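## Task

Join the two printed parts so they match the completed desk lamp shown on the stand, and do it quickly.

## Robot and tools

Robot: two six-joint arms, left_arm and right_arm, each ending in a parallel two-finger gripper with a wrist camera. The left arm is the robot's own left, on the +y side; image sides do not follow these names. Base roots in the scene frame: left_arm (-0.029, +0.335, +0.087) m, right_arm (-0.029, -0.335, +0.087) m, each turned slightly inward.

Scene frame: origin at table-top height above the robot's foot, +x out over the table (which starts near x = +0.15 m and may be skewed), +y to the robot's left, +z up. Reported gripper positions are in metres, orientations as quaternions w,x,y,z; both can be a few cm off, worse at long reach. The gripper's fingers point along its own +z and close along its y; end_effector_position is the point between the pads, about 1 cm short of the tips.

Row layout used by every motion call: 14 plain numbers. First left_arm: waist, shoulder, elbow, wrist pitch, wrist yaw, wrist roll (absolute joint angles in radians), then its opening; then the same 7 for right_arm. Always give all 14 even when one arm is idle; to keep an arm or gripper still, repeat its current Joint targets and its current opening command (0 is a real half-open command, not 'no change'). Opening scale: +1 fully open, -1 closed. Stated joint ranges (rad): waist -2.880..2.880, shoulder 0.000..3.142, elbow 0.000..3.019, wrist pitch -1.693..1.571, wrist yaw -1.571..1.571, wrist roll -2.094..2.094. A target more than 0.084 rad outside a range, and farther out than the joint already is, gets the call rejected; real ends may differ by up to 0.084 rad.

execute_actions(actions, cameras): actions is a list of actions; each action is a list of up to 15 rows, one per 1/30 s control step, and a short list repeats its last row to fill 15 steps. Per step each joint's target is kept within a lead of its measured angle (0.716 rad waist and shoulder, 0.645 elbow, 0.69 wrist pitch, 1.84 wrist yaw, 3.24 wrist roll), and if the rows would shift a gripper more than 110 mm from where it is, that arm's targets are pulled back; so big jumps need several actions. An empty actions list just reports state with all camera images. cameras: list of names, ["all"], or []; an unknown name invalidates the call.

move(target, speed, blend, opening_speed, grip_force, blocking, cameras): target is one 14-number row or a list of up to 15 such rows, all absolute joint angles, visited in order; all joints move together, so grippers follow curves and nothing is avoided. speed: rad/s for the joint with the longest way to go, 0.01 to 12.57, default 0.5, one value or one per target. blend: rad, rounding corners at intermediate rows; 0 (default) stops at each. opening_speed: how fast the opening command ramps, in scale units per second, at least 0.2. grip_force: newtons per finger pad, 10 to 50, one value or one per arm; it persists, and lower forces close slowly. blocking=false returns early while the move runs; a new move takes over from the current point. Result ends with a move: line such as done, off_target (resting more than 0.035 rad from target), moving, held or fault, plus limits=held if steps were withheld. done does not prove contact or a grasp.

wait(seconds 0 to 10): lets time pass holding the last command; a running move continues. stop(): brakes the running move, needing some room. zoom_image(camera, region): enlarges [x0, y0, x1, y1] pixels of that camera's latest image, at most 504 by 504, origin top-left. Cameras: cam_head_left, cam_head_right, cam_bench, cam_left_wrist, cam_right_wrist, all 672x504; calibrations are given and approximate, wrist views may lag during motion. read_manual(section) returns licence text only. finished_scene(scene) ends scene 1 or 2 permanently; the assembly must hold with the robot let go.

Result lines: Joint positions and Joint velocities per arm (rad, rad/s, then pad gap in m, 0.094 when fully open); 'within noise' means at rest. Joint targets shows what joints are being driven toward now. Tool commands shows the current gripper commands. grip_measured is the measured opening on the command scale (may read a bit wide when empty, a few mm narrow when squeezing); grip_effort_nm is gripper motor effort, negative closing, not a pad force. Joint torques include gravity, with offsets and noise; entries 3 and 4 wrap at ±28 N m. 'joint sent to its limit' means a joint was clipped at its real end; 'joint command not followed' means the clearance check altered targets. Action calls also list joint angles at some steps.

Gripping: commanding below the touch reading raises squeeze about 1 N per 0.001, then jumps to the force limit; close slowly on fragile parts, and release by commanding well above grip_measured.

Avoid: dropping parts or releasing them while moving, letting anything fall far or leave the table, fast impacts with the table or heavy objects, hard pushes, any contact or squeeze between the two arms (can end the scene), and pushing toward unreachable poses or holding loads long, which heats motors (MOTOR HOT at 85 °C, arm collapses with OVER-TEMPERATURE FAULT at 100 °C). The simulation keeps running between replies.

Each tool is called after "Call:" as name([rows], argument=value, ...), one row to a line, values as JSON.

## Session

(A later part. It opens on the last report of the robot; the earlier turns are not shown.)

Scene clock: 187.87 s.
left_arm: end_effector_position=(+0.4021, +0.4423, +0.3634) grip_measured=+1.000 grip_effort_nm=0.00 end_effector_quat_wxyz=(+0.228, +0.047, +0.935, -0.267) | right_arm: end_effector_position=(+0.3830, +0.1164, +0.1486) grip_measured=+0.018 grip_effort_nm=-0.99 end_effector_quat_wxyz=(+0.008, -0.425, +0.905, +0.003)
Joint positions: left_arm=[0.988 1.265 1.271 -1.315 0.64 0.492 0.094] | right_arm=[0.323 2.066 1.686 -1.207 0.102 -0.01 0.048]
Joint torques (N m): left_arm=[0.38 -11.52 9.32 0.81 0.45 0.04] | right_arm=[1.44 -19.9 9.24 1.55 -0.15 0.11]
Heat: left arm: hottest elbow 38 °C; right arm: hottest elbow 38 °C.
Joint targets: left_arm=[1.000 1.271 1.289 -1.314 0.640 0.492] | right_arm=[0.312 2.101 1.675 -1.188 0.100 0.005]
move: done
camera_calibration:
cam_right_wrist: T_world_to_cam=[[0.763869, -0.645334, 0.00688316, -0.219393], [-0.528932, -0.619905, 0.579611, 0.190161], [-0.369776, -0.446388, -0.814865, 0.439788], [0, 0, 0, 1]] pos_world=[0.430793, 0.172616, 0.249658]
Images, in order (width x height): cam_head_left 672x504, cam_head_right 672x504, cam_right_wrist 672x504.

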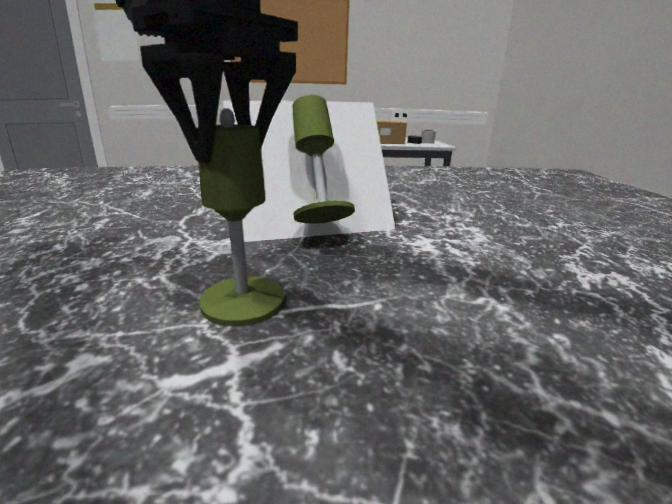

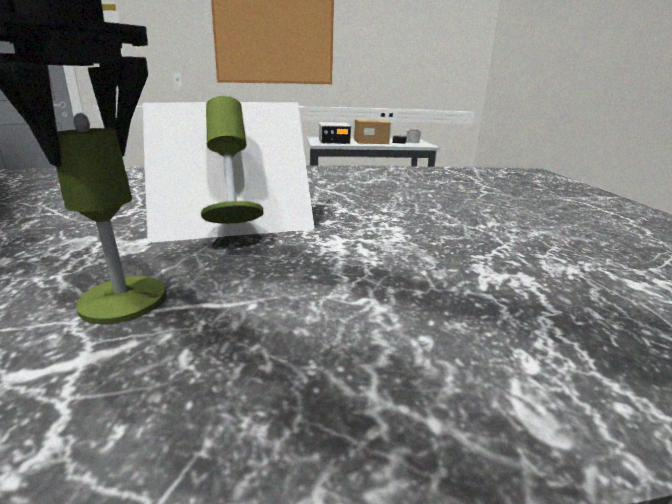

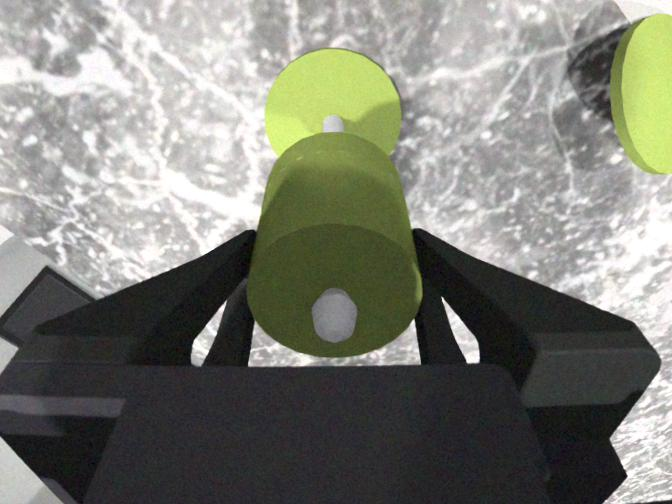

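Call:
move([
  [1.0,1.271,1.289,-1.314,0.64,0.492,1,0.312,2.094,1.684,-1.200,0.1,0.005,-0.2],
  [1.0,1.271,1.289,-1.314,0.64,0.492,1,0.312,2.094,1.684,-1.200,0.1,0.005,0.9],
], speed=0.1, opening_speed=0.7, cameras=["cam_right_wrist","cam_head_left","cam_head_right"])

Scene clock: 194.00 s.
left_arm: end_effector_position=(+0.4021, +0.4423, +0.3634) grip_measured=+1.000 grip_effort_nm=0.00 end_effector_quat_wxyz=(+0.228, +0.047, +0.935, -0.267) | right_arm: end_effector_position=(+0.3828, +0.1162, +0.1481) grip_measured=+0.898 grip_effort_nm=0.12 end_effector_quat_wxyz=(+0.008, -0.425, +0.905, +0.003)
Joint positions: left_arm=[0.988 1.265 1.271 -1.315 0.64 0.492 0.094] | right_arm=[0.323 2.067 1.686 -1.207 0.102 -0.01 0.089]
Joint torques (N m): left_arm=[0.32 -11.58 9.33 0.79 0.45 0.03] | right_arm=[1.44 -20.54 10.04 0.99 -0.15 0.11]
Heat: left arm: hottest elbow 39 °C; right arm: hottest elbow 38 °C.
Joint targets: left_arm=[1.000 1.271 1.289 -1.314 0.640 0.492] | right_arm=[0.312 2.094 1.684 -1.200 0.100 0.005]
move: done
camera_calibration:
cam_right_wrist: T_world_to_cam=[[0.763898, -0.645301, 0.00687651, -0.219317], [-0.528623, -0.619594, 0.580225, 0.190001], [-0.370159, -0.446868, -0.814427, 0.43932], [0, 0, 0, 1]] pos_world=[0.430593, 0.172516, 0.249059]
Images, in order (width x height): cam_head_left 672x504, cam_head_right 672x504, cam_right_wrist 672x504.

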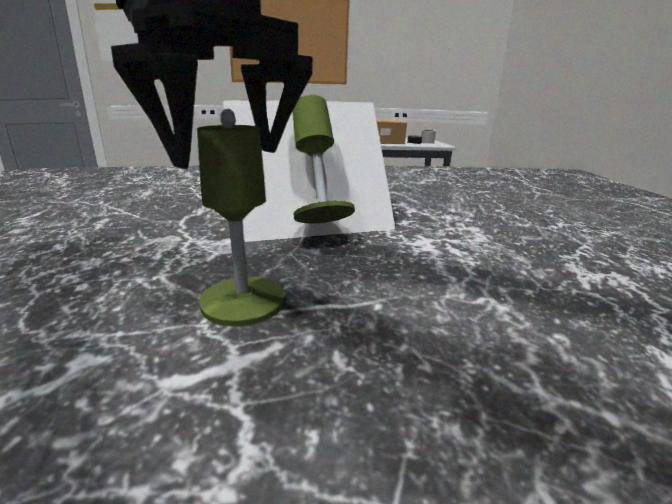

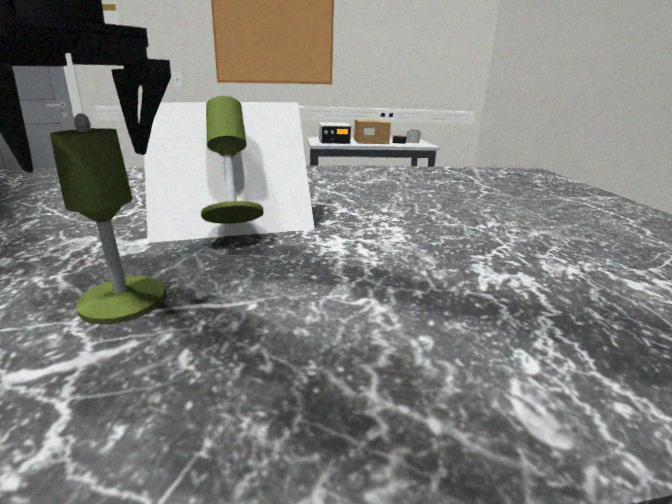

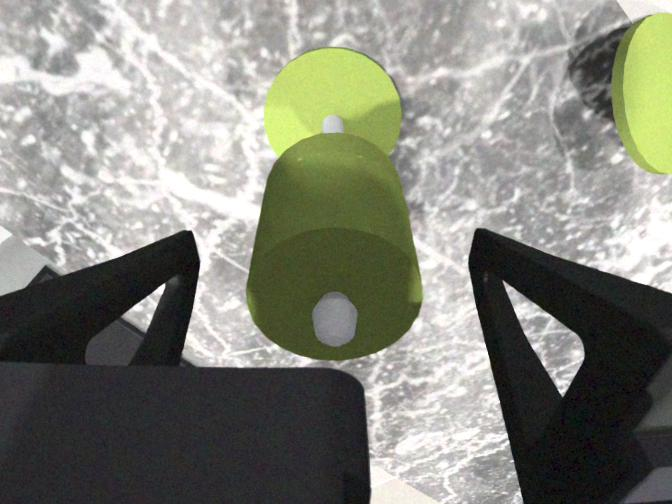

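Call:
move([
  [1.0,1.271,1.289,-1.314,0.64,0.492,1,0.33,2.037,1.81,-1.36,0.1,0.005,1],
  [1.0,1.271,1.289,-1.314,0.64,0.492,1,0.33,1.98,1.9,-1.51,0.1,0.005,1],
], speed=0.3, blend=0.05, cameras=["cam_head_left","cam_head_right","cam_right_wrist"])

Scene clock: 199.07 s.
left_arm: end_effector_position=(+0.4021, +0.4423, +0.3634) grip_measured=+1.000 grip_effort_nm=0.00 end_effector_quat_wxyz=(+0.228, +0.047, +0.935, -0.267) | right_arm: end_effector_position=(+0.3818, +0.0975, +0.2598) grip_measured=+0.998 grip_effort_nm=0.12 end_effector_quat_wxyz=(-0.010, -0.427, +0.904, -0.006)
Joint positions: left_arm=[0.988 1.265 1.271 -1.315 0.64 0.492 0.094] | right_arm=[0.323 1.985 1.858 -1.501 0.102 -0.01 0.094]
Joint torques (N m): left_arm=[0.56 -11.69 9.35 0.76 0.45 0.03] | right_arm=[2.9 -22.48 14.42 0.21 -0.14 0.11]
Heat: left arm: hottest elbow 39 °C; right arm: hottest elbow 38 °C.
Joint targets: left_arm=[1.000 1.271 1.289 -1.314 0.640 0.492] | right_arm=[0.330 1.980 1.900 -1.510 0.100 0.005]
move: off_target (right_arm); right_arm: the elbow is farthest, 0.042 rad from its target
camera_calibration:
cam_right_wrist: T_world_to_cam=[[0.76674, -0.641922, 0.00685623, -0.232748], [-0.510487, -0.603203, 0.612821, 0.0960693], [-0.389247, -0.473374, -0.790192, 0.525138], [0, 0, 0, 1]] pos_world=[0.431907, 0.15713, 0.357682]
Images, in order (width x height): cam_head_left 672x504, cam_head_right 672x504, cam_right_wrist 672x504.

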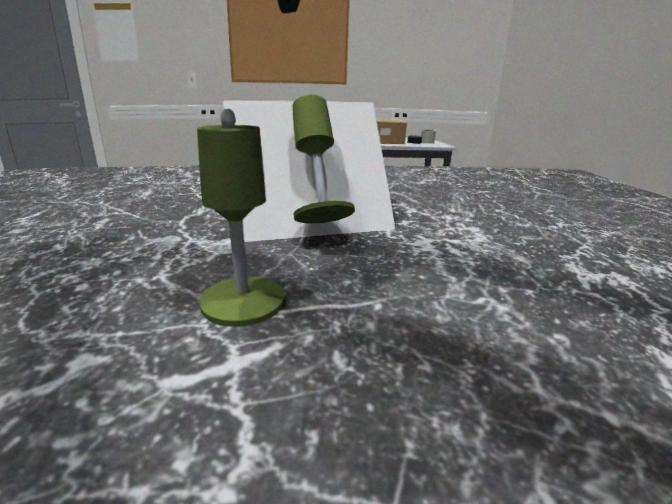

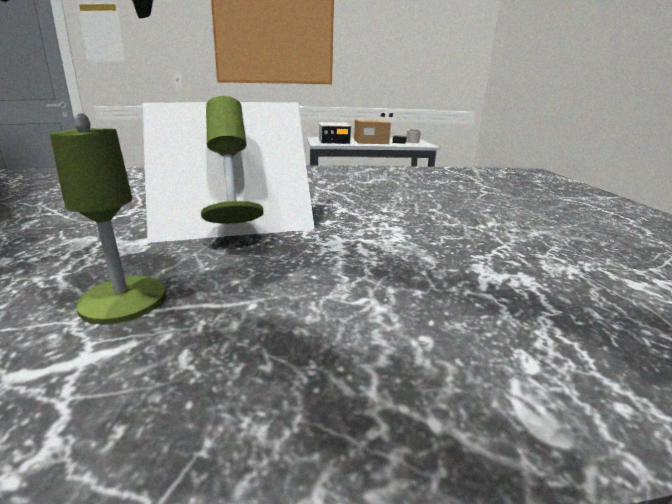

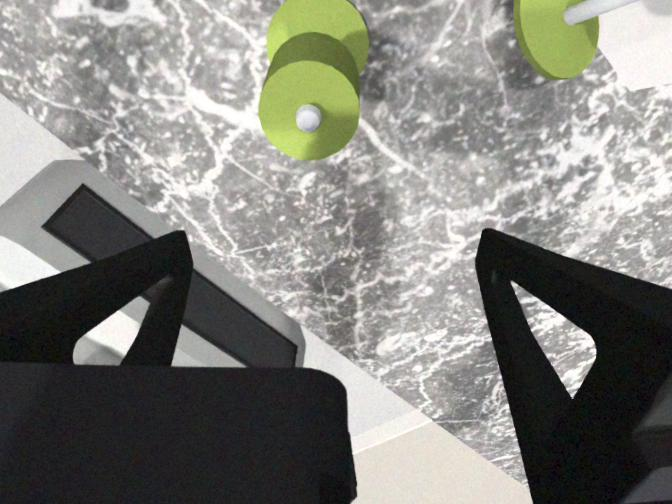

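Stands upright, matching the sample.

Call:
finished_scene(scene=1)

The scene is finished: the task was done.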